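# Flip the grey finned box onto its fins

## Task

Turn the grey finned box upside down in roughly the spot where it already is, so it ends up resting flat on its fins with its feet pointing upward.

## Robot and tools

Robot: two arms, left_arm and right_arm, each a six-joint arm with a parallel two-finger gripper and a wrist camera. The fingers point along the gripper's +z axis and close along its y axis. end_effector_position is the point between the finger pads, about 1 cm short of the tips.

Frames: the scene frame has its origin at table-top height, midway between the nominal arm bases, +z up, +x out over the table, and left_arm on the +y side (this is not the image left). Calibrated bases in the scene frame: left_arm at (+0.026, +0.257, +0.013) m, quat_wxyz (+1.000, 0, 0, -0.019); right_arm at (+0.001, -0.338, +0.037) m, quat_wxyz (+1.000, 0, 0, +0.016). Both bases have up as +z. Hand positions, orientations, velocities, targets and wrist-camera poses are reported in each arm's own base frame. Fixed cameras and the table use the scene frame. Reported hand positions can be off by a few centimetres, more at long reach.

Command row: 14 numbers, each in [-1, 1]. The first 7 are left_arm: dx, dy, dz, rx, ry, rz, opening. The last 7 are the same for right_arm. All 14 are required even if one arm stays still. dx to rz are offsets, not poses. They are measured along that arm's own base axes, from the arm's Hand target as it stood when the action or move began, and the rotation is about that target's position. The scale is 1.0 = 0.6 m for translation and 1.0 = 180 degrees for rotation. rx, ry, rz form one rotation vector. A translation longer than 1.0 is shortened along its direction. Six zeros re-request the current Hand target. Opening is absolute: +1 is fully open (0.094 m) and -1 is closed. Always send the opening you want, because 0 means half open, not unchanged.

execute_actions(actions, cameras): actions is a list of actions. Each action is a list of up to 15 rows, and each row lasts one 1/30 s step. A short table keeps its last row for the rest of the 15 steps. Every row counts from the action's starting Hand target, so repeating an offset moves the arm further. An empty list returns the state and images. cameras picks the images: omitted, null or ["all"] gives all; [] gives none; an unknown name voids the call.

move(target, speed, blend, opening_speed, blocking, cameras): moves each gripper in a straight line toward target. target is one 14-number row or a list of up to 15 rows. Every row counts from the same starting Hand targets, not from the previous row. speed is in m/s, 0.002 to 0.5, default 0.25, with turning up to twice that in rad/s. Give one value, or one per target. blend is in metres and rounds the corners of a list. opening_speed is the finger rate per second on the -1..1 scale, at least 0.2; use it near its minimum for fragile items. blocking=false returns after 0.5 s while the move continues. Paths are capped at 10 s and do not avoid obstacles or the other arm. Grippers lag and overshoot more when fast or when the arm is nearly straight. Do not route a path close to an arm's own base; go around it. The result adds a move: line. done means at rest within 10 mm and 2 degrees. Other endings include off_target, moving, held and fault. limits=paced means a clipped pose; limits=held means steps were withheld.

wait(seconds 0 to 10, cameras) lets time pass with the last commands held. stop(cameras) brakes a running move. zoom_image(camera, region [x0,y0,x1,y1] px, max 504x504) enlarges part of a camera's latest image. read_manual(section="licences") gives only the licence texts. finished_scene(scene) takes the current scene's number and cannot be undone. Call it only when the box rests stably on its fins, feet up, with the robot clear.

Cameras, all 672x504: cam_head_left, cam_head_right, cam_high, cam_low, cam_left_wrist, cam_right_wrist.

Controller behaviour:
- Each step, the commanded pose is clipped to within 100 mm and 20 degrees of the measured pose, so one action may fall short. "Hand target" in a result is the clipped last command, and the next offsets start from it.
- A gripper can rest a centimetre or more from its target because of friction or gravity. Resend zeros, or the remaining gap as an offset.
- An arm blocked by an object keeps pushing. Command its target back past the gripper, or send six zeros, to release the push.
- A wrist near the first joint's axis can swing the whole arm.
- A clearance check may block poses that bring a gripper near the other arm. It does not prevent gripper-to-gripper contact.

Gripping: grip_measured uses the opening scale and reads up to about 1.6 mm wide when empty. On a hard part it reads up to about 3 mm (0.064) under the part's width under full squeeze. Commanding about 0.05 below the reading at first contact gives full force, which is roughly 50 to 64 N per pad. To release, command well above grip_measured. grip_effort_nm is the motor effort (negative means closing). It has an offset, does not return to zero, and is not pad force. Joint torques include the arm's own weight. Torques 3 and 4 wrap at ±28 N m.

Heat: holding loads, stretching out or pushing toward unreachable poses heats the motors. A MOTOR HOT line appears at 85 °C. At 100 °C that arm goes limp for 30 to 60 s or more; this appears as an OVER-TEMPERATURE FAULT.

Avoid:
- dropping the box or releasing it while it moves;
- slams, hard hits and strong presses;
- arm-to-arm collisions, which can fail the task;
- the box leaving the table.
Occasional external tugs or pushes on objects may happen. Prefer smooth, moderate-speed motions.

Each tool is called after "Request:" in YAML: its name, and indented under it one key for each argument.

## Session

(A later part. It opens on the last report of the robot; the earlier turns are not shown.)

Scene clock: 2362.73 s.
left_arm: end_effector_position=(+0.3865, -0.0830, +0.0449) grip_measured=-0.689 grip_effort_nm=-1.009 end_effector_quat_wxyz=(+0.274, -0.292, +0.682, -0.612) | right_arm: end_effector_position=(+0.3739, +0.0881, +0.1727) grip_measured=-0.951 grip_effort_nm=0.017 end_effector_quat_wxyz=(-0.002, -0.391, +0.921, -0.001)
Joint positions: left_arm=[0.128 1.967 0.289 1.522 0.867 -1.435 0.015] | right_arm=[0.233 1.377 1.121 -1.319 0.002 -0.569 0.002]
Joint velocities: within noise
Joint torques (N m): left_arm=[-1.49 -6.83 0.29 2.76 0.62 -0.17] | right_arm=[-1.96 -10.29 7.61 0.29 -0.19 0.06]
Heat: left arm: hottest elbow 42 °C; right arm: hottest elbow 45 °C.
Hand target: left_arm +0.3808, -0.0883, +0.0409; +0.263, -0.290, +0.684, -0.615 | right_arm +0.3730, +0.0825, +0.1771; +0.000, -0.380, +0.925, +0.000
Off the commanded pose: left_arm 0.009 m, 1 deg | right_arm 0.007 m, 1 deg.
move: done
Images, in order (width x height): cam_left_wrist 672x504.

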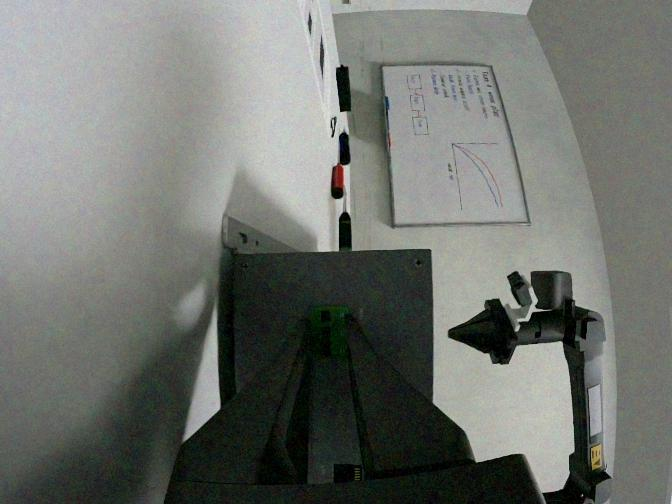

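Request:
move:
  target:
    - [0.008, 0.0, 0, 0, 0, 0, -0.4, 0,0,0,0,0,0,-0.95]
    - [0.0013, 0.041, 0.001, 0, 0, -0.117, -0.4, 0,0,0,0,0,0,-0.95]
    - [0.0092, 0.012, -0.0007, 0, 0, -0.117, -0.4, 0,0,0,0,0,0,-0.95]
  speed: [0.03,0.1,0.05]
  opening_speed: 1.0
  cameras: ["cam_left_wrist"]

Request:
zoom_image:
  camera: "cam_left_wrist"
  region: [230, 220, 450, 385]

Scene clock: 2414.53 s.
left_arm: end_effector_position=(+0.3793, -0.0788, +0.0355) grip_measured=-0.403 grip_effort_nm=0.154 end_effector_quat_wxyz=(+0.137, -0.174, +0.723, -0.655) | right_arm: end_effector_position=(+0.3739, +0.0881, +0.1727) grip_measured=-0.951 grip_effort_nm=0.022 end_effector_quat_wxyz=(-0.002, -0.391, +0.921, -0.001)
Joint positions: left_arm=[0.244 1.893 0.438 0.963 1.347 -1.118 0.028] | right_arm=[0.233 1.377 1.121 -1.319 0.002 -0.569 0.002]
Joint velocities: within noise
Joint torques (N m): left_arm=[-1.73 -10.11 3.58 1.54 0.18 -0.01] | right_arm=[-1.9 -10.17 7.65 0.17 -0.15 0.03]
Heat: left arm: hottest elbow 40 °C; right arm: hottest elbow 45 °C.
Hand target: left_arm +0.3862, -0.0811, +0.0406; +0.146, -0.160, +0.726, -0.653 | right_arm +0.3730, +0.0825, +0.1771; +0.000, -0.380, +0.925, +0.000
Off the commanded pose: left_arm 0.009 m, 2 deg | right_arm 0.007 m, 1 deg.
move: done
Images, in order (width x height): cam_left_wrist 672x504.

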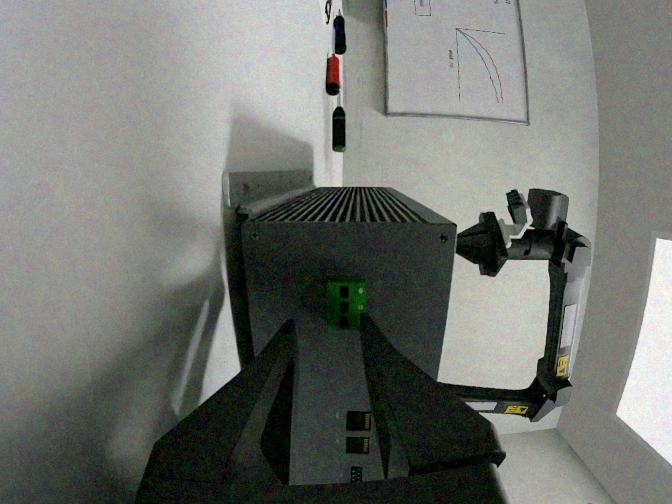

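Scaled by 2.291 from the camera's 672x504 image, which has a finer 960x720 frame.

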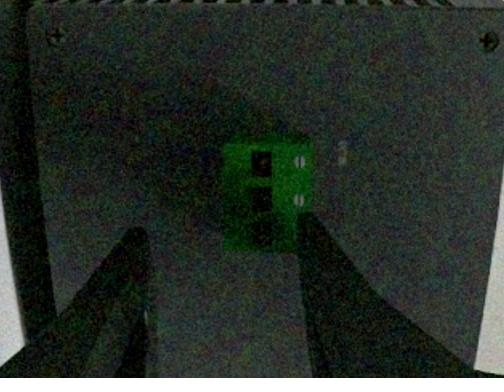

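Request:
move:
  target: [0.0117, -0.005, 0.016, 0, 0, 0, -0.4, 0,0,0,0,0,0,-0.95]
  speed: 0.04
  cameras: ["cam_left_wrist"]

Request:
zoom_image:
  camera: "cam_left_wrist"
  region: [230, 220, 450, 385]

Scene clock: 2426.33 s.
left_arm: end_effector_position=(+0.3864, -0.0822, +0.0444) grip_measured=-0.403 grip_effort_nm=0.149 end_effector_quat_wxyz=(+0.145, -0.165, +0.725, -0.653) | right_arm: end_effector_position=(+0.3739, +0.0881, +0.1727) grip_measured=-0.951 grip_effort_nm=0.022 end_effector_quat_wxyz=(-0.002, -0.391, +0.921, -0.001)
Joint positions: left_arm=[0.228 1.863 0.448 0.948 1.332 -1.12 0.028] | right_arm=[0.233 1.377 1.121 -1.319 0.002 -0.569 0.002]
Joint velocities: within noise
Joint torques (N m): left_arm=[-1.61 -10.17 4 1.37 0.26 -0.23] | right_arm=[-1.9 -10.11 7.5 0.23 -0.17 0.07]
Heat: left arm: hottest elbow 40 °C; right arm: hottest elbow 45 °C.
Hand target: left_arm +0.3933, -0.0841, +0.0501; +0.146, -0.160, +0.726, -0.653 | right_arm +0.3730, +0.0825, +0.1771; +0.000, -0.380, +0.925, +0.000
Off the commanded pose: left_arm 0.009 m, 1 deg | right_arm 0.007 m, 1 deg.
move: done
Images, in order (width x height): cam_left_wrist 672x504.

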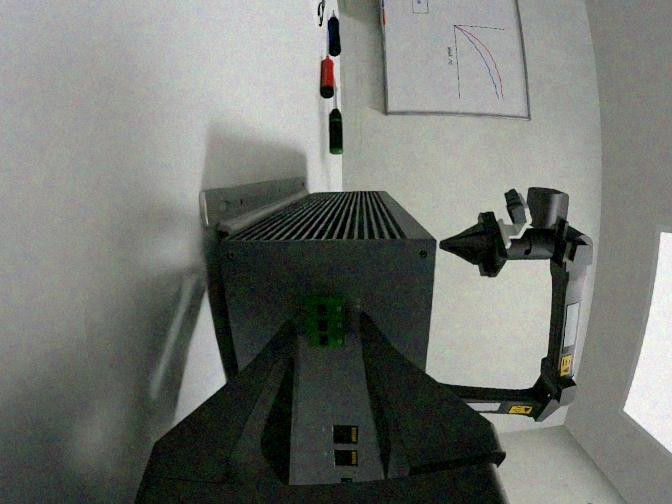

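Scaled by 2.291 from the camera's 672x504 image, which has a finer 960x720 frame.

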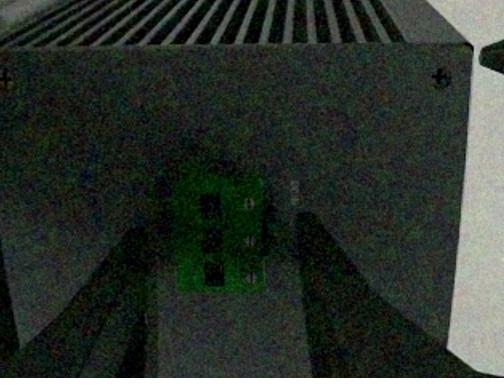

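Request:
move:
  target: [0.005, -0.008, -0.0025, 0, 0, 0, -0.4, 0,0,0,0,0,0,-0.95]
  speed: 0.03
  cameras: ["cam_left_wrist"]

Request:
zoom_image:
  camera: "cam_left_wrist"
  region: [230, 220, 450, 385]

Scene clock: 2435.37 s.
left_arm: end_effector_position=(+0.3892, -0.0827, +0.0438) grip_measured=-0.403 grip_effort_nm=0.154 end_effector_quat_wxyz=(+0.143, -0.174, +0.725, -0.651) | right_arm: end_effector_position=(+0.3739, +0.0881, +0.1727) grip_measured=-0.951 grip_effort_nm=0.012 end_effector_quat_wxyz=(-0.002, -0.391, +0.921, -0.001)
Joint positions: left_arm=[0.223 1.863 0.451 0.95 1.316 -1.141 0.028] | right_arm=[0.233 1.377 1.121 -1.319 0.002 -0.569 0.002]
Joint velocities: within noise
Joint torques (N m): left_arm=[-2.49 -9.29 4.18 2.55 0.32 -0.2] | right_arm=[-2.14 -10.34 7.68 0.16 -0.16 0.08]
Heat: left arm: hottest elbow 40 °C; right arm: hottest elbow 45 °C.
Hand target: left_arm +0.3962, -0.0889, +0.0486; +0.145, -0.161, +0.726, -0.653 | right_arm +0.3730, +0.0825, +0.1771; +0.000, -0.380, +0.925, +0.000
Off the commanded pose: left_arm 0.011 m, 2 deg | right_arm 0.007 m, 1 deg.
move: off_target (left_arm)
Images, in order (width x height): cam_left_wrist 672x504.

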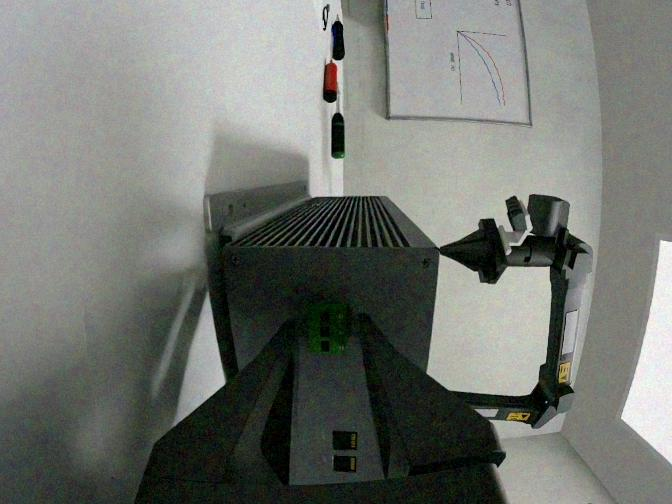

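Scaled by 2.291 from the camera's 672x504 image, which has a finer 960x720 frame.

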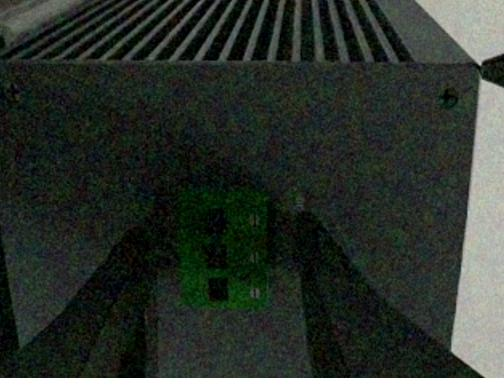

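Request:
move:
  target: [0, 0, 0, 0, 0, 0, -0.85, 0,0,0,0,0,0,-0.95]
  opening_speed: 0.25
  cameras: ["cam_left_wrist"]

Request:
zoom_image:
  camera: "cam_left_wrist"
  region: [230, 220, 450, 385]

Scene clock: 2441.23 s.
left_arm: end_effector_position=(+0.3910, -0.0828, +0.0443) grip_measured=-0.684 grip_effort_nm=-1.009 end_effector_quat_wxyz=(+0.145, -0.174, +0.725, -0.650) | right_arm: end_effector_position=(+0.3739, +0.0881, +0.1727) grip_measured=-0.951 grip_effort_nm=0.017 end_effector_quat_wxyz=(-0.002, -0.391, +0.921, -0.001)
Joint positions: left_arm=[0.221 1.863 0.453 0.953 1.312 -1.143 0.015] | right_arm=[0.233 1.377 1.121 -1.319 0.002 -0.569 0.002]
Joint velocities: within noise
Joint torques (N m): left_arm=[-2.32 -9.35 3.96 2.43 0.5 -0.22] | right_arm=[-1.73 -9.76 7.51 0.29 -0.19 0.08]
Heat: left arm: hottest elbow 40 °C; right arm: hottest elbow 45 °C.
Hand target: left_arm +0.3962, -0.0890, +0.0486; +0.145, -0.160, +0.726, -0.653 | right_arm +0.3730, +0.0825, +0.1771; +0.000, -0.380, +0.925, +0.000
Off the commanded pose: left_arm 0.009 m, 2 deg | right_arm 0.007 m, 1 deg.
move: done
Images, in order (width x height): cam_left_wrist 672x504.

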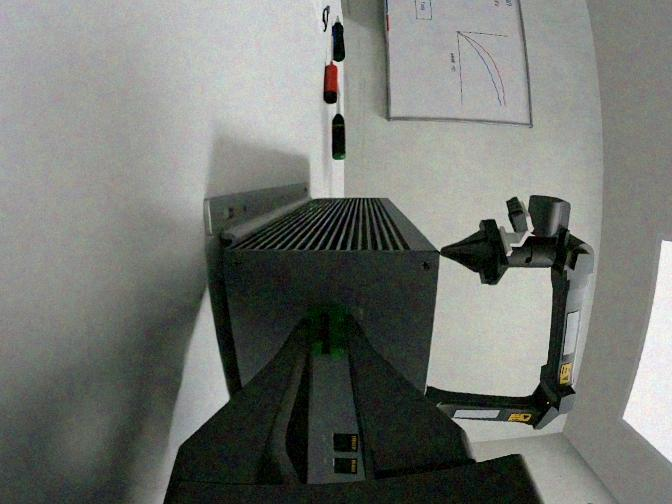

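Scaled by 2.291 from the camera's 672x504 image, which has a finer 960x720 frame.

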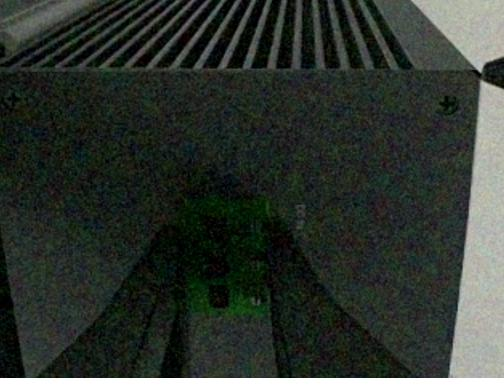

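Request:
move:
  target: [0.05, -0.0067, 0.115, -0.0382, -0.0072, 0, -0.85, 0,0,0,0,0,0,-0.95]
  speed: 0.05
  cameras: ["cam_left_wrist"]

Request:
zoom_image:
  camera: "cam_left_wrist"
  region: [230, 220, 450, 385]

Scene clock: 2460.73 s.
left_arm: end_effector_position=(+0.4037, -0.0973, +0.0894) grip_measured=-0.701 grip_effort_nm=-1.009 end_effector_quat_wxyz=(+0.112, -0.191, +0.692, -0.687) | right_arm: end_effector_position=(+0.3739, +0.0881, +0.1727) grip_measured=-0.951 grip_effort_nm=0.022 end_effector_quat_wxyz=(-0.002, -0.391, +0.921, -0.001)
Joint positions: left_arm=[0.177 1.836 0.468 1.244 1.315 -1.558 0.014] | right_arm=[0.233 1.377 1.121 -1.319 0.002 -0.569 0.002]
Joint velocities: within noise
Joint torques (N m): left_arm=[-0.62 -11.75 7.17 4.12 0.19 -0.63] | right_arm=[-1.79 -9.99 7.68 0.17 -0.16 0.07]
Heat: left arm: hottest elbow 40 °C; right arm: hottest elbow 45 °C.
Hand target: left_arm +0.4262, -0.0930, +0.1177; +0.144, -0.161, +0.683, -0.697 | right_arm +0.3730, +0.0825, +0.1771; +0.000, -0.380, +0.925, +0.000
Off the commanded pose: left_arm 0.036 m, 5 deg | right_arm 0.007 m, 1 deg.
move: off_target (left_arm)
Images, in order (width x height): cam_left_wrist 672x504.

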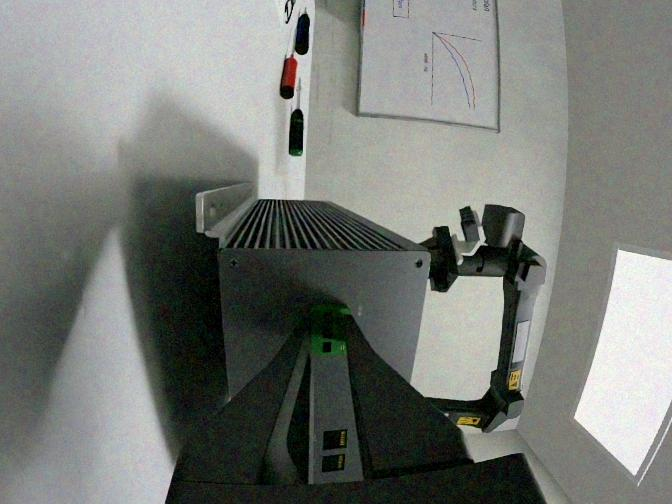

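Scaled by 2.291 from the camera's 672x504 image, which has a finer 960x720 frame.

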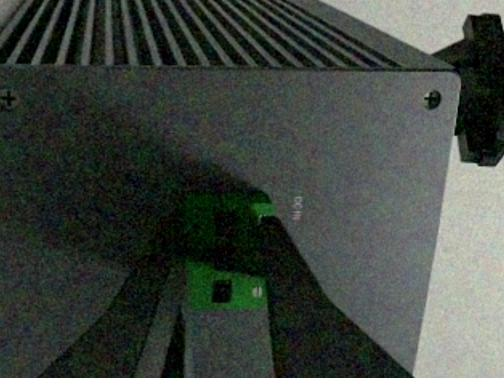

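Request:
move:
  target: [-0.0167, -0.0167, 0.0433, 0.082, -0.023, 0, -0.85, 0,0,0,0,0,0,-0.95]
  speed: 0.05
  cameras: ["cam_left_wrist"]

Request:
zoom_image:
  camera: "cam_left_wrist"
  region: [230, 220, 450, 385]

Scene clock: 2500.40 s.
left_arm: end_effector_position=(+0.3949, -0.0983, +0.1026) grip_measured=-0.701 grip_effort_nm=-1.013 end_effector_quat_wxyz=(+0.150, -0.171, +0.766, -0.601) | right_arm: end_effector_position=(+0.3739, +0.0881, +0.1727) grip_measured=-0.951 grip_effort_nm=0.022 end_effector_quat_wxyz=(-0.002, -0.391, +0.921, -0.001)
Joint positions: left_arm=[0.16 1.504 0.491 0.337 1.19 -0.906 0.014] | right_arm=[0.233 1.377 1.121 -1.319 0.002 -0.569 0.002]
Joint velocities: within noise
Joint torques (N m): left_arm=[-2.08 -11.69 10.39 2.02 1.37 0.09] | right_arm=[-1.55 -9.88 7.57 0.21 -0.21 0.05]
Heat: left arm: hottest elbow 41 °C; right arm: hottest elbow 45 °C.
Hand target: left_arm +0.4162, -0.1030, +0.1435; +0.188, -0.117, +0.762, -0.609 | right_arm +0.3730, +0.0825, +0.1771; +0.000, -0.380, +0.925, +0.000
Off the commanded pose: left_arm 0.046 m, 8 deg | right_arm 0.007 m, 1 deg.
move: off_target (left_arm)
Images, in order (width x height): cam_left_wrist 672x504.

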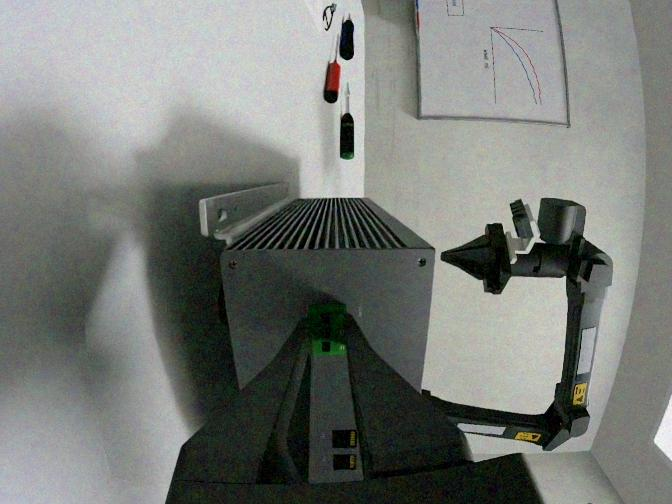

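Scaled by 2.291 from the camera's 672x504 image, which has a finer 960x720 frame.

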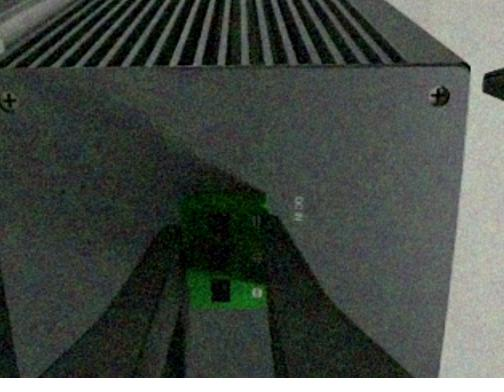

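Request:
move:
  target: [0.010, -0.0317, 0.0733, 0.0475, -0.0106, 0, -0.85, 0,0,0,0,0,0,-0.95]
  speed: 0.06
  cameras: ["cam_left_wrist"]

Request:
zoom_image:
  camera: "cam_left_wrist"
  region: [230, 220, 450, 385]

Scene clock: 2515.00 s.
left_arm: end_effector_position=(+0.3968, -0.1147, +0.1365) grip_measured=-0.705 grip_effort_nm=-1.009 end_effector_quat_wxyz=(+0.158, -0.152, +0.810, -0.544) | right_arm: end_effector_position=(+0.3739, +0.0881, +0.1727) grip_measured=-0.951 grip_effort_nm=0.022 end_effector_quat_wxyz=(-0.002, -0.391, +0.921, -0.001)
Joint positions: left_arm=[0.089 1.33 0.57 -0.043 1.05 -0.742 0.014] | right_arm=[0.233 1.377 1.121 -1.319 0.002 -0.569 0.002]
Joint velocities: within noise
Joint torques (N m): left_arm=[-2.32 -10.46 13.31 2.07 1.2 0.18] | right_arm=[-1.85 -9.88 7.6 0.38 -0.14 0.07]
Heat: left arm: hottest elbow 43 °C; right arm: hottest elbow 45 °C.
Hand target: left_arm +0.4222, -0.1220, +0.1877; +0.209, -0.092, +0.802, -0.552 | right_arm +0.3730, +0.0825, +0.1771; +0.000, -0.380, +0.925, +0.000
Off the commanded pose: left_arm 0.057 m, 9 deg | right_arm 0.007 m, 1 deg.
move: off_target (left_arm)
Images, in order (width x height): cam_left_wrist 672x504.

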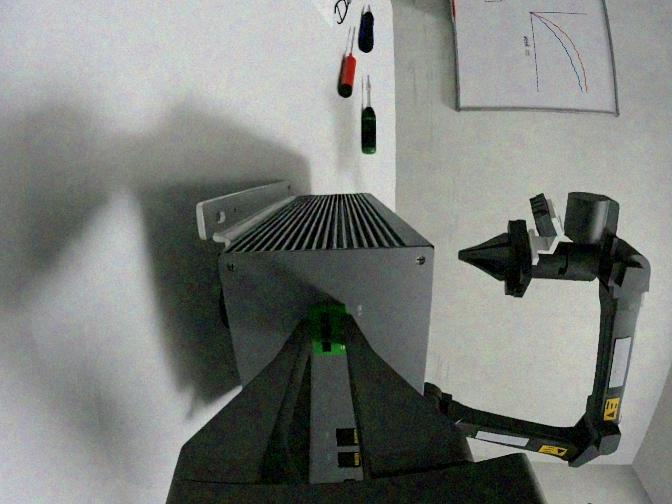

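Scaled by 2.291 from the camera's 672x504 image, which has a finer 960x720 frame.

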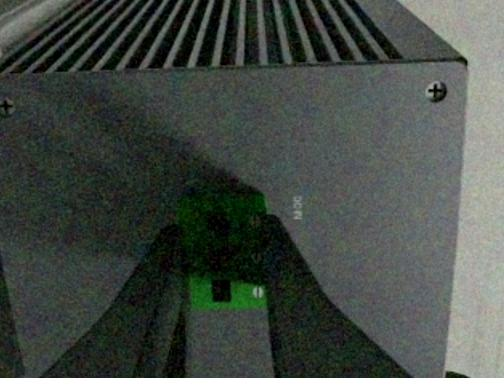

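Request:
move:
  target: [0.0133, -0.0417, 0.0567, 0.0453, 0.003, 0, -0.85, 0,0,0,0,0,0,-0.95]
  speed: 0.06
  cameras: ["cam_left_wrist"]

Request:
zoom_image:
  camera: "cam_left_wrist"
  region: [230, 220, 450, 385]

Scene clock: 2529.87 s.
left_arm: end_effector_position=(+0.4041, -0.1374, +0.1664) grip_measured=-0.708 grip_effort_nm=-1.013 end_effector_quat_wxyz=(+0.156, -0.135, +0.850, -0.484) | right_arm: end_effector_position=(+0.3739, +0.0881, +0.1727) grip_measured=-0.951 grip_effort_nm=0.017 end_effector_quat_wxyz=(-0.002, -0.391, +0.921, -0.001)
Joint positions: left_arm=[-0.008 1.249 0.683 -0.311 0.892 -0.664 0.014] | right_arm=[0.233 1.377 1.121 -1.319 0.002 -0.569 0.002]
Joint velocities: within noise
Joint torques (N m): left_arm=[-2.26 -9.82 15.02 1.85 0.82 0.25] | right_arm=[-1.61 -9.99 7.68 0.17 -0.18 0.07]
Heat: left arm: hottest elbow 45 °C; right arm: hottest elbow 45 °C.
Hand target: left_arm +0.4302, -0.1470, +0.2217; +0.211, -0.079, +0.840, -0.494 | right_arm +0.3730, +0.0825, +0.1771; +0.000, -0.380, +0.925, +0.000
Off the commanded pose: left_arm 0.062 m, 9 deg | right_arm 0.007 m, 1 deg.
move: off_target (left_arm)
Images, in order (width x height): cam_left_wrist 672x504.

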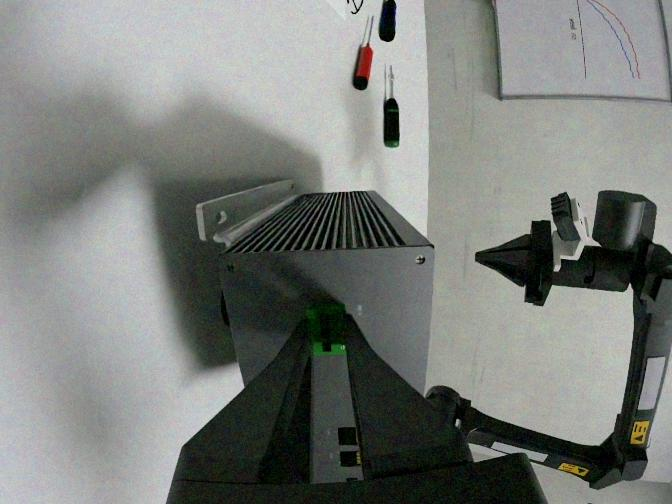

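Scaled by 2.291 from the camera's 672x504 image, which has a finer 960x720 frame.

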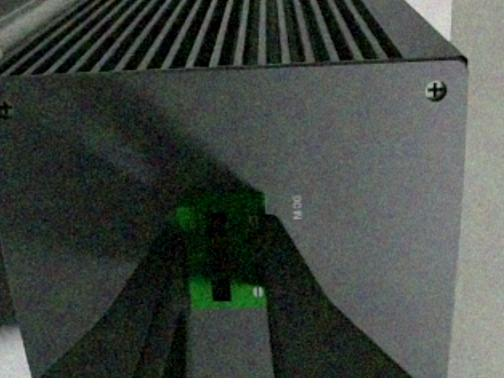

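Request:
move:
  target: [0.009, -0.0442, 0.0457, 0.044, 0.0055, 0, -0.85, 0,0,0,0,0,0,-0.95]
  speed: 0.06
  cameras: ["cam_left_wrist"]

Request:
zoom_image:
  camera: "cam_left_wrist"
  region: [230, 220, 450, 385]

Scene clock: 2537.73 s.
left_arm: end_effector_position=(+0.4103, -0.1638, +0.1934) grip_measured=-0.710 grip_effort_nm=-1.009 end_effector_quat_wxyz=(+0.152, -0.116, +0.886, -0.423) | right_arm: end_effector_position=(+0.3739, +0.0881, +0.1727) grip_measured=-0.951 grip_effort_nm=0.022 end_effector_quat_wxyz=(-0.002, -0.391, +0.921, -0.001)
Joint positions: left_arm=[-0.116 1.221 0.805 -0.511 0.73 -0.63 0.014] | right_arm=[0.233 1.377 1.121 -1.319 0.002 -0.569 0.002]
Joint velocities: within noise
Joint torques (N m): left_arm=[-1.96 -9.52 15.79 2.03 0.45 0.24] | right_arm=[-1.44 -10.29 7.53 0.34 -0.16 0.07]
Heat: left arm: hottest elbow 48 °C; right arm: hottest elbow 45 °C.
Hand target: left_arm +0.4357, -0.1734, +0.2490; +0.209, -0.069, +0.874, -0.434 | right_arm +0.3730, +0.0825, +0.1771; +0.000, -0.380, +0.925, +0.000
Off the commanded pose: left_arm 0.062 m, 9 deg | right_arm 0.007 m, 1 deg.
move: off_target (left_arm)
Images, in order (width x height): cam_left_wrist 672x504.

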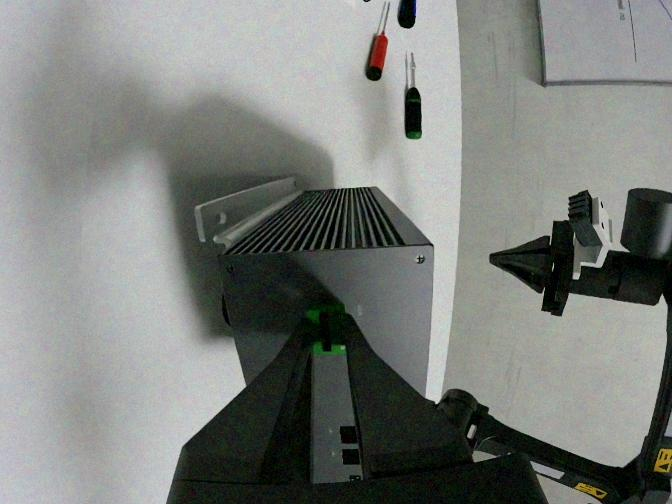

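Scaled by 2.291 from the camera's 672x504 image, which has a finer 960x720 frame.

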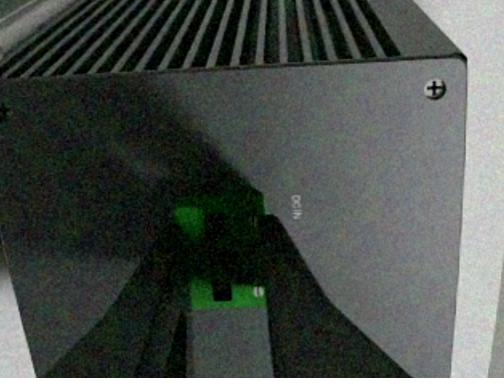

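Request:
move:
  target: [0.0072, -0.0485, 0.0342, 0.0437, 0.007, 0, -0.85, 0,0,0,0,0,0,-0.95]
  speed: 0.06
  cameras: ["cam_left_wrist"]

Request:
zoom_image:
  camera: "cam_left_wrist"
  region: [230, 220, 450, 385]

Scene clock: 2546.33 s.
left_arm: end_effector_position=(+0.4143, -0.1928, +0.2189) grip_measured=-0.713 grip_effort_nm=-1.013 end_effector_quat_wxyz=(+0.153, -0.097, +0.915, -0.359) | right_arm: end_effector_position=(+0.3739, +0.0881, +0.1727) grip_measured=-0.951 grip_effort_nm=0.022 end_effector_quat_wxyz=(-0.002, -0.391, +0.921, -0.001)
Joint positions: left_arm=[-0.234 1.222 0.928 -0.667 0.559 -0.626 0.013] | right_arm=[0.233 1.377 1.121 -1.319 0.002 -0.569 0.002]
Joint velocities: within noise
Joint torques (N m): left_arm=[-1.38 -8.18 16.44 1.83 0.33 0.29] | right_arm=[-1.9 -9.93 7.53 0.21 -0.19 0.04]
Heat: left arm: hottest elbow 50 °C; right arm: hottest elbow 45 °C.
Hand target: left_arm +0.4399, -0.2025, +0.2694; +0.203, -0.059, +0.904, -0.372 | right_arm +0.3730, +0.0825, +0.1771; +0.000, -0.380, +0.925, +0.000
Off the commanded pose: left_arm 0.058 m, 8 deg | right_arm 0.007 m, 1 deg.
move: off_target (left_arm)
Images, in order (width x height): cam_left_wrist 672x504.

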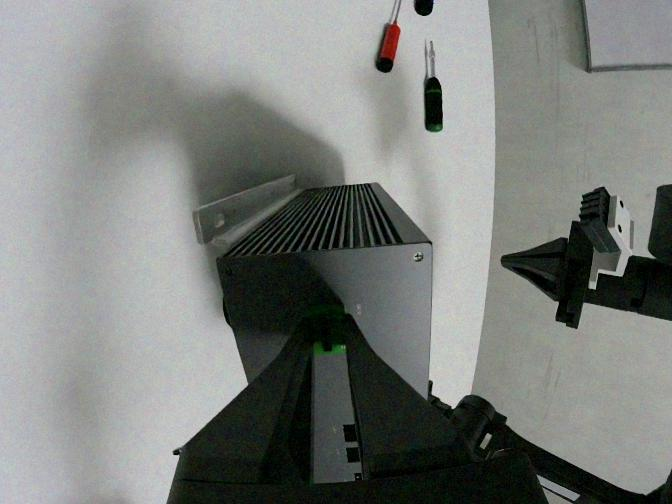

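Scaled by 2.291 from the camera's 672x504 image, which has a finer 960x720 frame.

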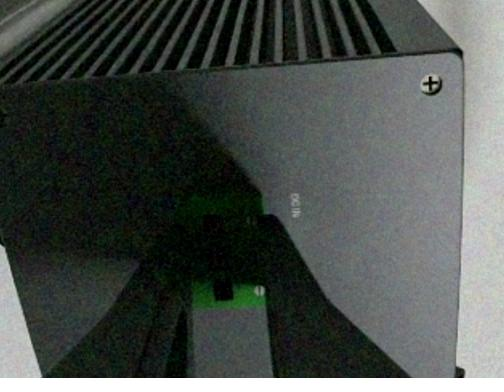

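Request:
move:
  target: [0.0095, -0.0567, 0.0258, 0.0437, 0.0075, 0, -0.85, 0,0,0,0,0,0,-0.95]
  speed: 0.06
  cameras: ["cam_left_wrist","cam_head_left"]

Request:
zoom_image:
  camera: "cam_left_wrist"
  region: [230, 220, 450, 385]

Scene clock: 2558.43 s.
left_arm: end_effector_position=(+0.4201, -0.2236, +0.2378) grip_measured=-0.719 grip_effort_nm=-1.009 end_effector_quat_wxyz=(+0.150, -0.077, +0.942, -0.290) | right_arm: end_effector_position=(+0.3739, +0.0881, +0.1727) grip_measured=-0.951 grip_effort_nm=0.022 end_effector_quat_wxyz=(-0.002, -0.391, +0.921, -0.001)
Joint positions: left_arm=[-0.35 1.269 1.068 -0.814 0.39 -0.625 0.013] | right_arm=[0.233 1.377 1.121 -1.319 0.002 -0.569 0.002]
Joint velocities: within noise
Joint torques (N m): left_arm=[-1.38 -8.47 16.47 2.03 0.25 0.14] | right_arm=[-2.2 -9.52 7.76 0.1 -0.16 0.05]
Heat: left arm: hottest elbow 52 °C; right arm: hottest elbow 45 °C.
Hand target: left_arm +0.4456, -0.2365, +0.2850; +0.196, -0.050, +0.929, -0.308 | right_arm +0.3730, +0.0825, +0.1771; +0.000, -0.380, +0.925, +0.000
Off the commanded pose: left_arm 0.055 m, 7 deg | right_arm 0.007 m, 1 deg.
move: off_target (left_arm)
Images, in order (width x height): cam_head_left 672x504, cam_left_wrist 672x504.

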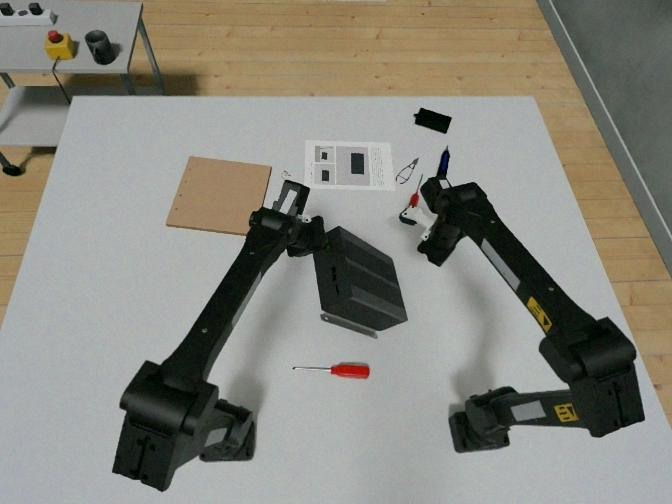

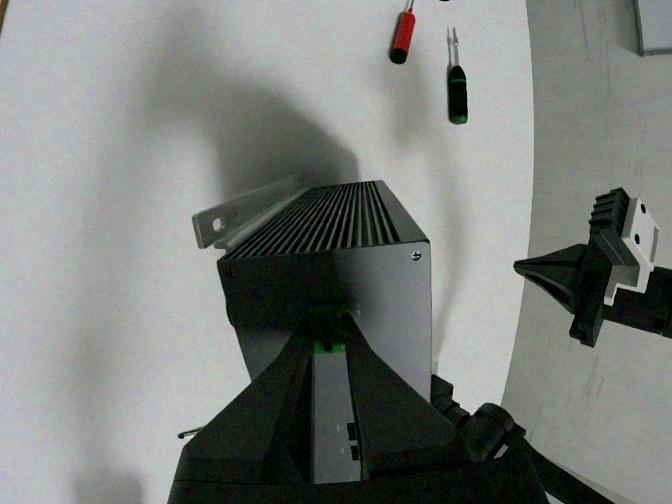

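Scaled by 2.291 from the camera's 672x504 image, which has a finer 960x720 frame.

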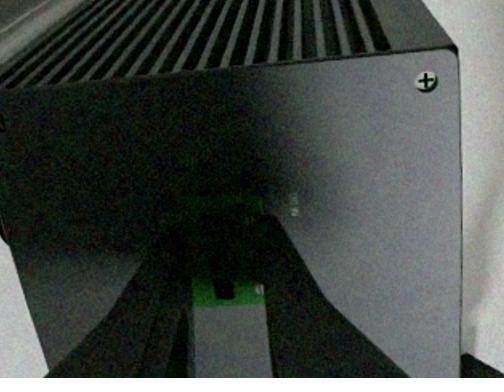

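Request:
move:
  target: [0.0093, -0.0637, 0.0133, 0.042, 0.0075, 0, -0.85, 0,-0.133,0,0,0,0,-0.95]
  speed: 0.06
  cameras: ["cam_left_wrist"]

Request:
zoom_image:
  camera: "cam_left_wrist"
  region: [230, 220, 450, 385]

Scene clock: 2578.37 s.
left_arm: end_effector_position=(+0.4415, -0.2655, +0.2802) grip_measured=-0.847 grip_effort_nm=-0.120 end_effector_quat_wxyz=(+0.183, -0.042, +0.952, -0.242) | right_arm: end_effector_position=(+0.3751, +0.0072, +0.1726) grip_measured=-0.951 grip_effort_nm=0.017 end_effector_quat_wxyz=(-0.002, -0.381, +0.925, +0.000)
Joint positions: left_arm=[-0.462 1.342 1.258 -0.913 0.237 -0.62 0.007] | right_arm=[0.021 1.353 1.098 -1.319 0.002 -0.76 0.002]
Joint velocities: within noise
Joint torques (N m): left_arm=[-1.55 -8.18 13.52 1.35 0.05 -0.22] | right_arm=[-1.85 -10.58 7.77 0.1 -0.18 -0.12]
Heat: left arm: hottest elbow 55 °C; right arm: hottest elbow 45 °C.
Hand target: left_arm +0.4512, -0.2748, +0.2930; +0.188, -0.040, +0.950, -0.246 | right_arm +0.3729, +0.0027, +0.1772; +0.000, -0.380, +0.925, +0.000
Off the commanded pose: left_arm 0.019 m, 1 deg | right_arm 0.007 m, 0 deg.
move: off_target (left_arm)
Images, in order (width x height): cam_left_wrist 672x504.

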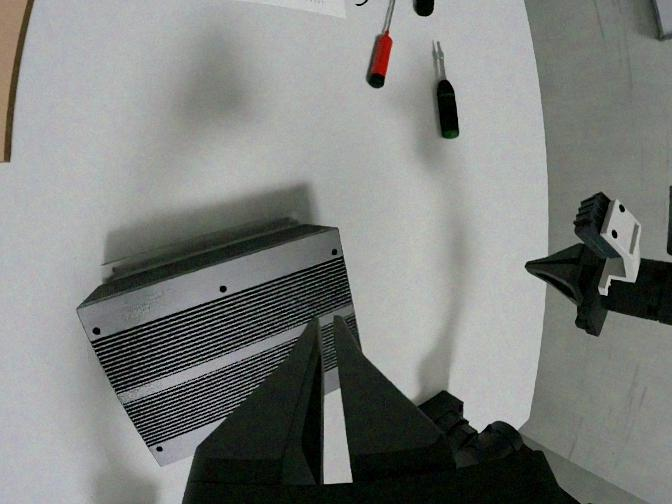

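Scaled by 2.291 from the camera's 672x504 image, which has a finer 960x720 frame.

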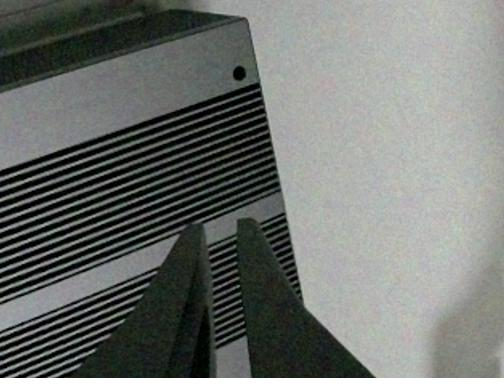

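Request:
move:
  target: [-0.02, 0.15, 0.02, 0, 0, 0, -0.4, 0,0,0,0,0,0,-0.95]
  speed: 0.15
  cameras: ["cam_head_left"]

Request:
zoom_image:
  camera: "cam_head_left"
  region: [220, 220, 420, 370]

Scene clock: 2601.77 s.
left_arm: end_effector_position=(+0.4413, -0.1884, +0.3047) grip_measured=-0.403 grip_effort_nm=0.159 end_effector_quat_wxyz=(+0.189, -0.043, +0.949, -0.248) | right_arm: end_effector_position=(+0.3751, +0.0072, +0.1726) grip_measured=-0.951 grip_effort_nm=0.017 end_effector_quat_wxyz=(-0.002, -0.381, +0.925, +0.000)
Joint positions: left_arm=[-0.284 1.262 1.247 -1.008 0.335 -0.47 0.028] | right_arm=[0.021 1.353 1.098 -1.319 0.002 -0.76 0.002]
Joint velocities: within noise
Joint torques (N m): left_arm=[-0.09 -8.82 9.61 1.24 0.35 0] | right_arm=[-1.67 -9.7 7.62 0.1 -0.21 -0.14]
Heat: left arm: hottest elbow 58 °C; right arm: hottest elbow 44 °C.
Hand target: left_arm +0.4392, -0.1848, +0.3050; +0.188, -0.040, +0.950, -0.246 | right_arm +0.3729, +0.0027, +0.1772; +0.000, -0.380, +0.925, +0.000
Off the commanded pose: left_arm 0.004 m, 0 deg | right_arm 0.007 m, 0 deg.
move: done
Images, in order (width x height): cam_head_left 672x504.

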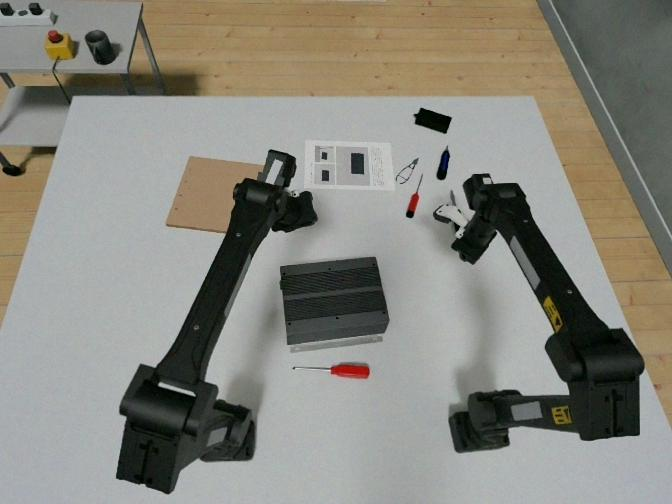

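Scaled by 2.520.

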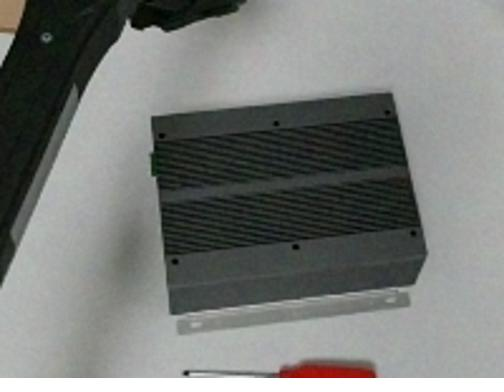

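Request:
move:
  target:
    - [-0.090, 0.2747, -0.175, -0.3084, 0.0149, 0.0104, -0.4, 0,0,0,0,0,0,-0.95]
    - [-0.0942, 0.193, -0.4117, -0.3084, 0.0149, 0.0104, -0.4, 0,0,0,0,0,0,-0.95]
  speed: 0.15
  blend: 0.04
  cameras: ["cam_left_wrist"]

Request:
zoom_image:
  camera: "cam_left_wrist"
  region: [230, 210, 450, 375]

Scene clock: 2631.03 s.
left_arm: end_effector_position=(+0.3846, -0.0645, +0.0643) grip_measured=-0.403 grip_effort_nm=0.159 end_effector_quat_wxyz=(+0.133, -0.134, +0.734, -0.652) | right_arm: end_effector_position=(+0.3751, +0.0072, +0.1726) grip_measured=-0.951 grip_effort_nm=0.027 end_effector_quat_wxyz=(-0.002, -0.381, +0.924, +0.000)
Joint positions: left_arm=[0.286 1.718 0.528 0.32 1.422 -0.685 0.028] | right_arm=[0.021 1.353 1.098 -1.319 0.002 -0.761 0.002]
Joint velocities: within noise
Joint torques (N m): left_arm=[-1.67 -7.71 3.96 2.22 0.47 -0.25] | right_arm=[-1.73 -9.76 7.56 0.2 -0.18 -0.16]
Heat: left arm: hottest elbow 54 °C; right arm: hottest elbow 44 °C.
Hand target: left_arm +0.3827, -0.0690, +0.0580; +0.130, -0.144, +0.729, -0.656 | right_arm +0.3729, +0.0027, +0.1772; +0.000, -0.380, +0.925, +0.000
Off the commanded pose: left_arm 0.008 m, 1 deg | right_arm 0.007 m, 0 deg.
move: done
Images, in order (width x height): cam_left_wrist 672x504.

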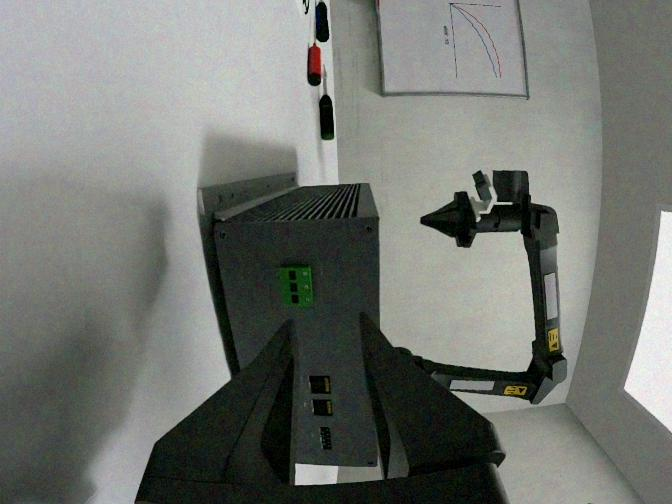

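Scaled by 2.291 from the camera's 672x504 image, which has a finer 960x720 frame.

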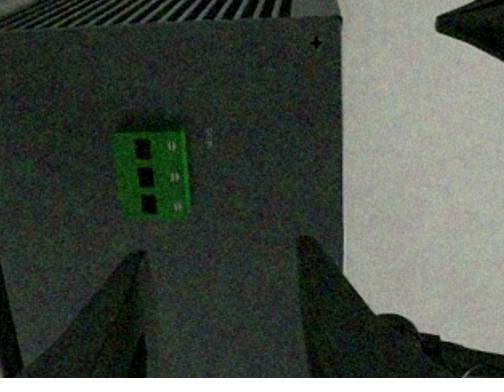

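Request:
move:
  target: [0.0135, -0.040, -0.031, 0, 0, 0.007, -0.4, 0,0,0,0,0,0,-0.95]
  speed: 0.06
  cameras: ["cam_left_wrist"]

Request:
zoom_image:
  camera: "cam_left_wrist"
  region: [230, 220, 450, 385]

Scene clock: 2654.07 s.
left_arm: end_effector_position=(+0.3940, -0.0887, +0.0464) grip_measured=-0.403 grip_effort_nm=0.159 end_effector_quat_wxyz=(+0.147, -0.145, +0.729, -0.652) | right_arm: end_effector_position=(+0.3751, +0.0072, +0.1726) grip_measured=-0.951 grip_effort_nm=0.012 end_effector_quat_wxyz=(-0.002, -0.381, +0.924, +0.000)
Joint positions: left_arm=[0.206 1.863 0.475 0.922 1.334 -1.091 0.028] | right_arm=[0.021 1.353 1.098 -1.319 0.002 -0.761 0.002]
Joint velocities: within noise
Joint torques (N m): left_arm=[-1.49 -7.65 2.62 2.55 0.25 -0.2] | right_arm=[-1.61 -9.7 7.72 0.21 -0.17 -0.11]
Heat: left arm: hottest elbow 49 °C; right arm: hottest elbow 44 °C.
Hand target: left_arm +0.3908, -0.0930, +0.0394; +0.137, -0.152, +0.728, -0.654 | right_arm +0.3729, +0.0027, +0.1772; +0.000, -0.380, +0.925, +0.000
Off the commanded pose: left_arm 0.009 m, 1 deg | right_arm 0.007 m, 0 deg.
move: done
Images, in order (width x height): cam_left_wrist 672x504.

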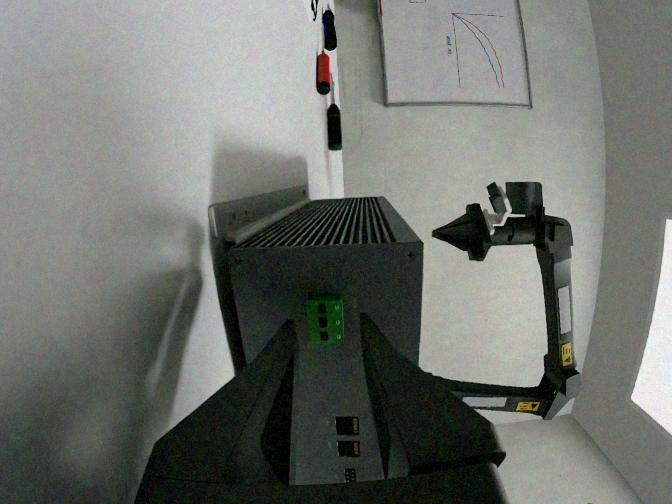

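Scaled by 2.291 from the camera's 672x504 image, which has a finer 960x720 frame.

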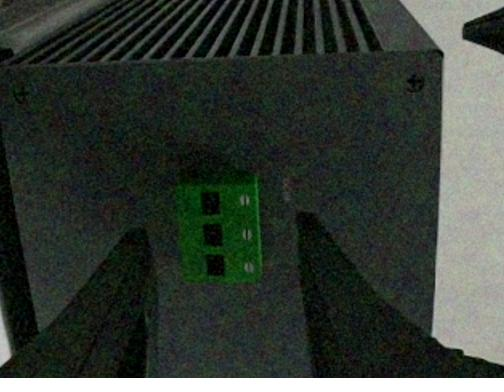

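Request:
move:
  target: [0.0, -0.020, -0.003, 0, 0, 0, -0.4, 0,0,0,0,0,0,-0.95]
  speed: 0.03
  cameras: ["cam_left_wrist"]

Request:
zoom_image:
  camera: "cam_left_wrist"
  region: [230, 220, 450, 385]

Scene clock: 2660.47 s.
left_arm: end_effector_position=(+0.3942, -0.1008, +0.0445) grip_measured=-0.403 grip_effort_nm=0.159 end_effector_quat_wxyz=(+0.148, -0.146, +0.728, -0.653) | right_arm: end_effector_position=(+0.3751, +0.0072, +0.1726) grip_measured=-0.951 grip_effort_nm=0.022 end_effector_quat_wxyz=(-0.002, -0.381, +0.924, +0.000)
Joint positions: left_arm=[0.17 1.888 0.466 1.024 1.301 -1.16 0.028] | right_arm=[0.021 1.353 1.098 -1.319 0.002 -0.761 0.002]
Joint velocities: within noise
Joint torques (N m): left_arm=[-1.61 -7.65 2.36 2.55 0.22 -0.27] | right_arm=[-1.67 -10.11 7.61 0.14 -0.12 -0.14]
Heat: left arm: hottest elbow 48 °C; right arm: hottest elbow 43 °C.
Hand target: left_arm +0.3908, -0.1049, +0.0376; +0.138, -0.152, +0.728, -0.654 | right_arm +0.3729, +0.0027, +0.1772; +0.000, -0.380, +0.925, +0.000
Off the commanded pose: left_arm 0.009 m, 1 deg | right_arm 0.007 m, 0 deg.
move: done
Images, in order (width x height): cam_left_wrist 672x504.

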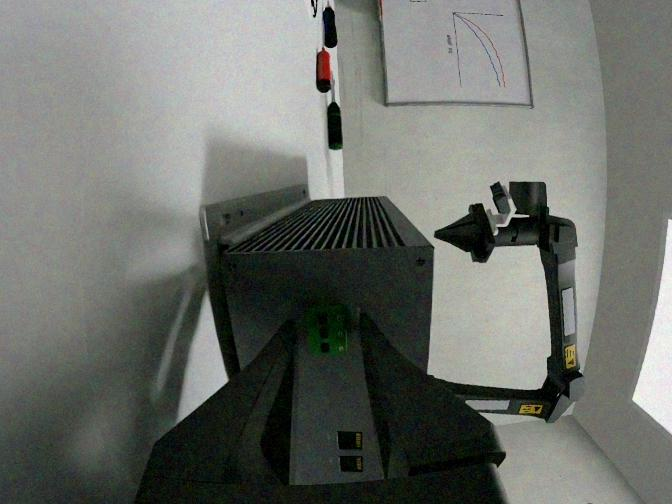

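Scaled by 2.291 from the camera's 672x504 image, which has a finer 960x720 frame.

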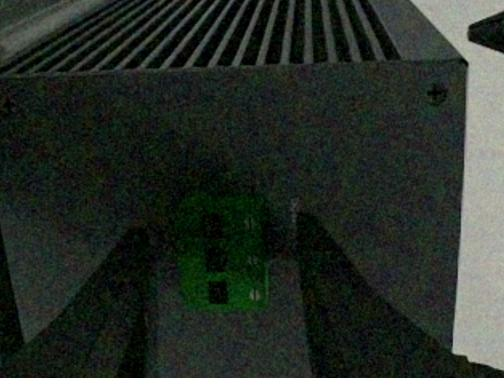

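Request:
move:
  target: [0.0, -0.010, -0.0015, 0, 0, 0, -0.4, 0,0,0,0,0,0,-0.95]
  speed: 0.03
  cameras: ["cam_left_wrist"]

Request:
zoom_image:
  camera: "cam_left_wrist"
  region: [230, 220, 450, 385]

Scene clock: 2666.03 s.
left_arm: end_effector_position=(+0.3954, -0.1019, +0.0438) grip_measured=-0.403 grip_effort_nm=0.164 end_effector_quat_wxyz=(+0.152, -0.150, +0.727, -0.652) | right_arm: end_effector_position=(+0.3751, +0.0072, +0.1726) grip_measured=-0.951 grip_effort_nm=0.017 end_effector_quat_wxyz=(-0.002, -0.381, +0.924, +0.000)
Joint positions: left_arm=[0.165 1.898 0.462 1.064 1.284 -1.187 0.028] | right_arm=[0.021 1.353 1.098 -1.319 0.002 -0.761 0.002]
Joint velocities: within noise
Joint torques (N m): left_arm=[-2.61 -7.71 2.36 2.59 0.24 -0.25] | right_arm=[-1.73 -9.17 7.64 0.02 -0.18 -0.13]
Heat: left arm: hottest elbow 47 °C; right arm: hottest elbow 43 °C.
Hand target: left_arm +0.3907, -0.1110, +0.0367; +0.138, -0.151, +0.728, -0.655 | right_arm +0.3729, +0.0027, +0.1772; +0.000, -0.380, +0.925, +0.000
Off the commanded pose: left_arm 0.012 m, 2 deg | right_arm 0.007 m, 0 deg.
move: off_target (left_arm)
Images, in order (width x height): cam_left_wrist 672x504.

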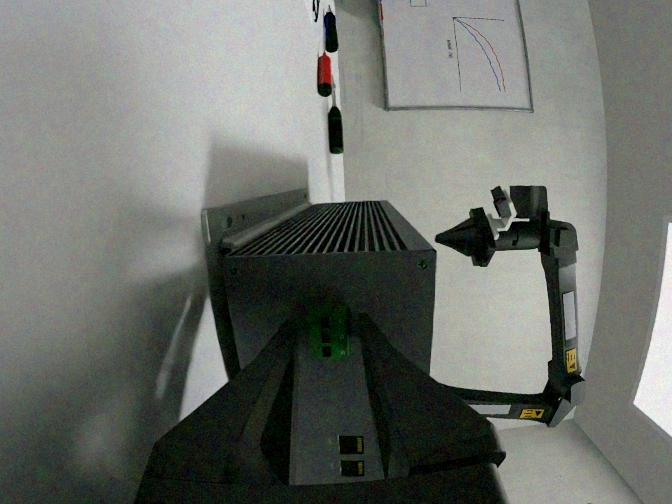

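Scaled by 2.291 from the camera's 672x504 image, which has a finer 960x720 frame.

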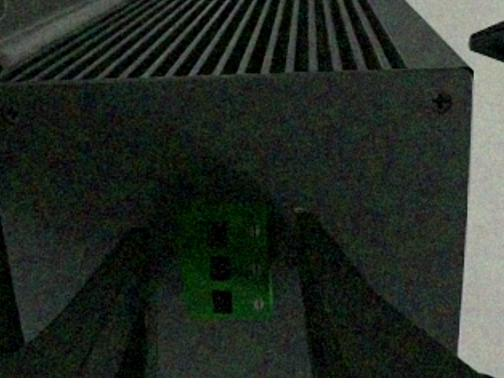

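Request:
move:
  target: [0, 0, 0, 0, 0, 0, -0.9, 0,0,0,0,0,0,-0.95]
  opening_speed: 0.25
  cameras: ["cam_left_wrist"]

Request:
zoom_image:
  camera: "cam_left_wrist"
  region: [230, 220, 450, 385]

Scene clock: 2673.57 s.
left_arm: end_effector_position=(+0.3956, -0.1024, +0.0440) grip_measured=-0.687 grip_effort_nm=-1.013 end_effector_quat_wxyz=(+0.153, -0.150, +0.727, -0.652) | right_arm: end_effector_position=(+0.3751, +0.0072, +0.1726) grip_measured=-0.951 grip_effort_nm=0.022 end_effector_quat_wxyz=(-0.002, -0.381, +0.924, +0.000)
Joint positions: left_arm=[0.163 1.899 0.462 1.069 1.282 -1.189 0.015] | right_arm=[0.021 1.353 1.098 -1.319 0.002 -0.761 0.002]
Joint velocities: within noise
Joint torques (N m): left_arm=[-2.55 -7.71 2.3 2.45 0.29 -0.23] | right_arm=[-2.2 -10.05 7.68 0.02 -0.17 -0.11]
Heat: left arm: hottest elbow 46 °C; right arm: hottest elbow 43 °C.
Hand target: left_arm +0.3908, -0.1110, +0.0368; +0.138, -0.151, +0.728, -0.655 | right_arm +0.3729, +0.0027, +0.1772; +0.000, -0.380, +0.925, +0.000
Off the commanded pose: left_arm 0.012 m, 2 deg | right_arm 0.007 m, 0 deg.
move: off_target (left_arm)
Images, in order (width x height): cam_left_wrist 672x504.

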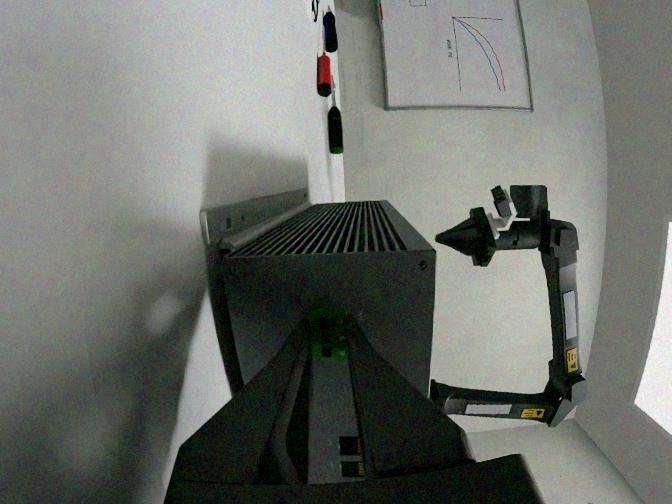

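Scaled by 2.291 from the camera's 672x504 image, which has a finer 960x720 frame.

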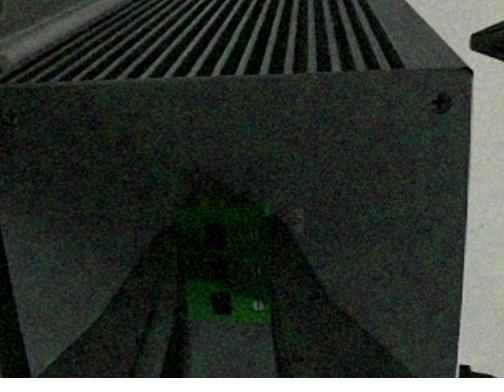

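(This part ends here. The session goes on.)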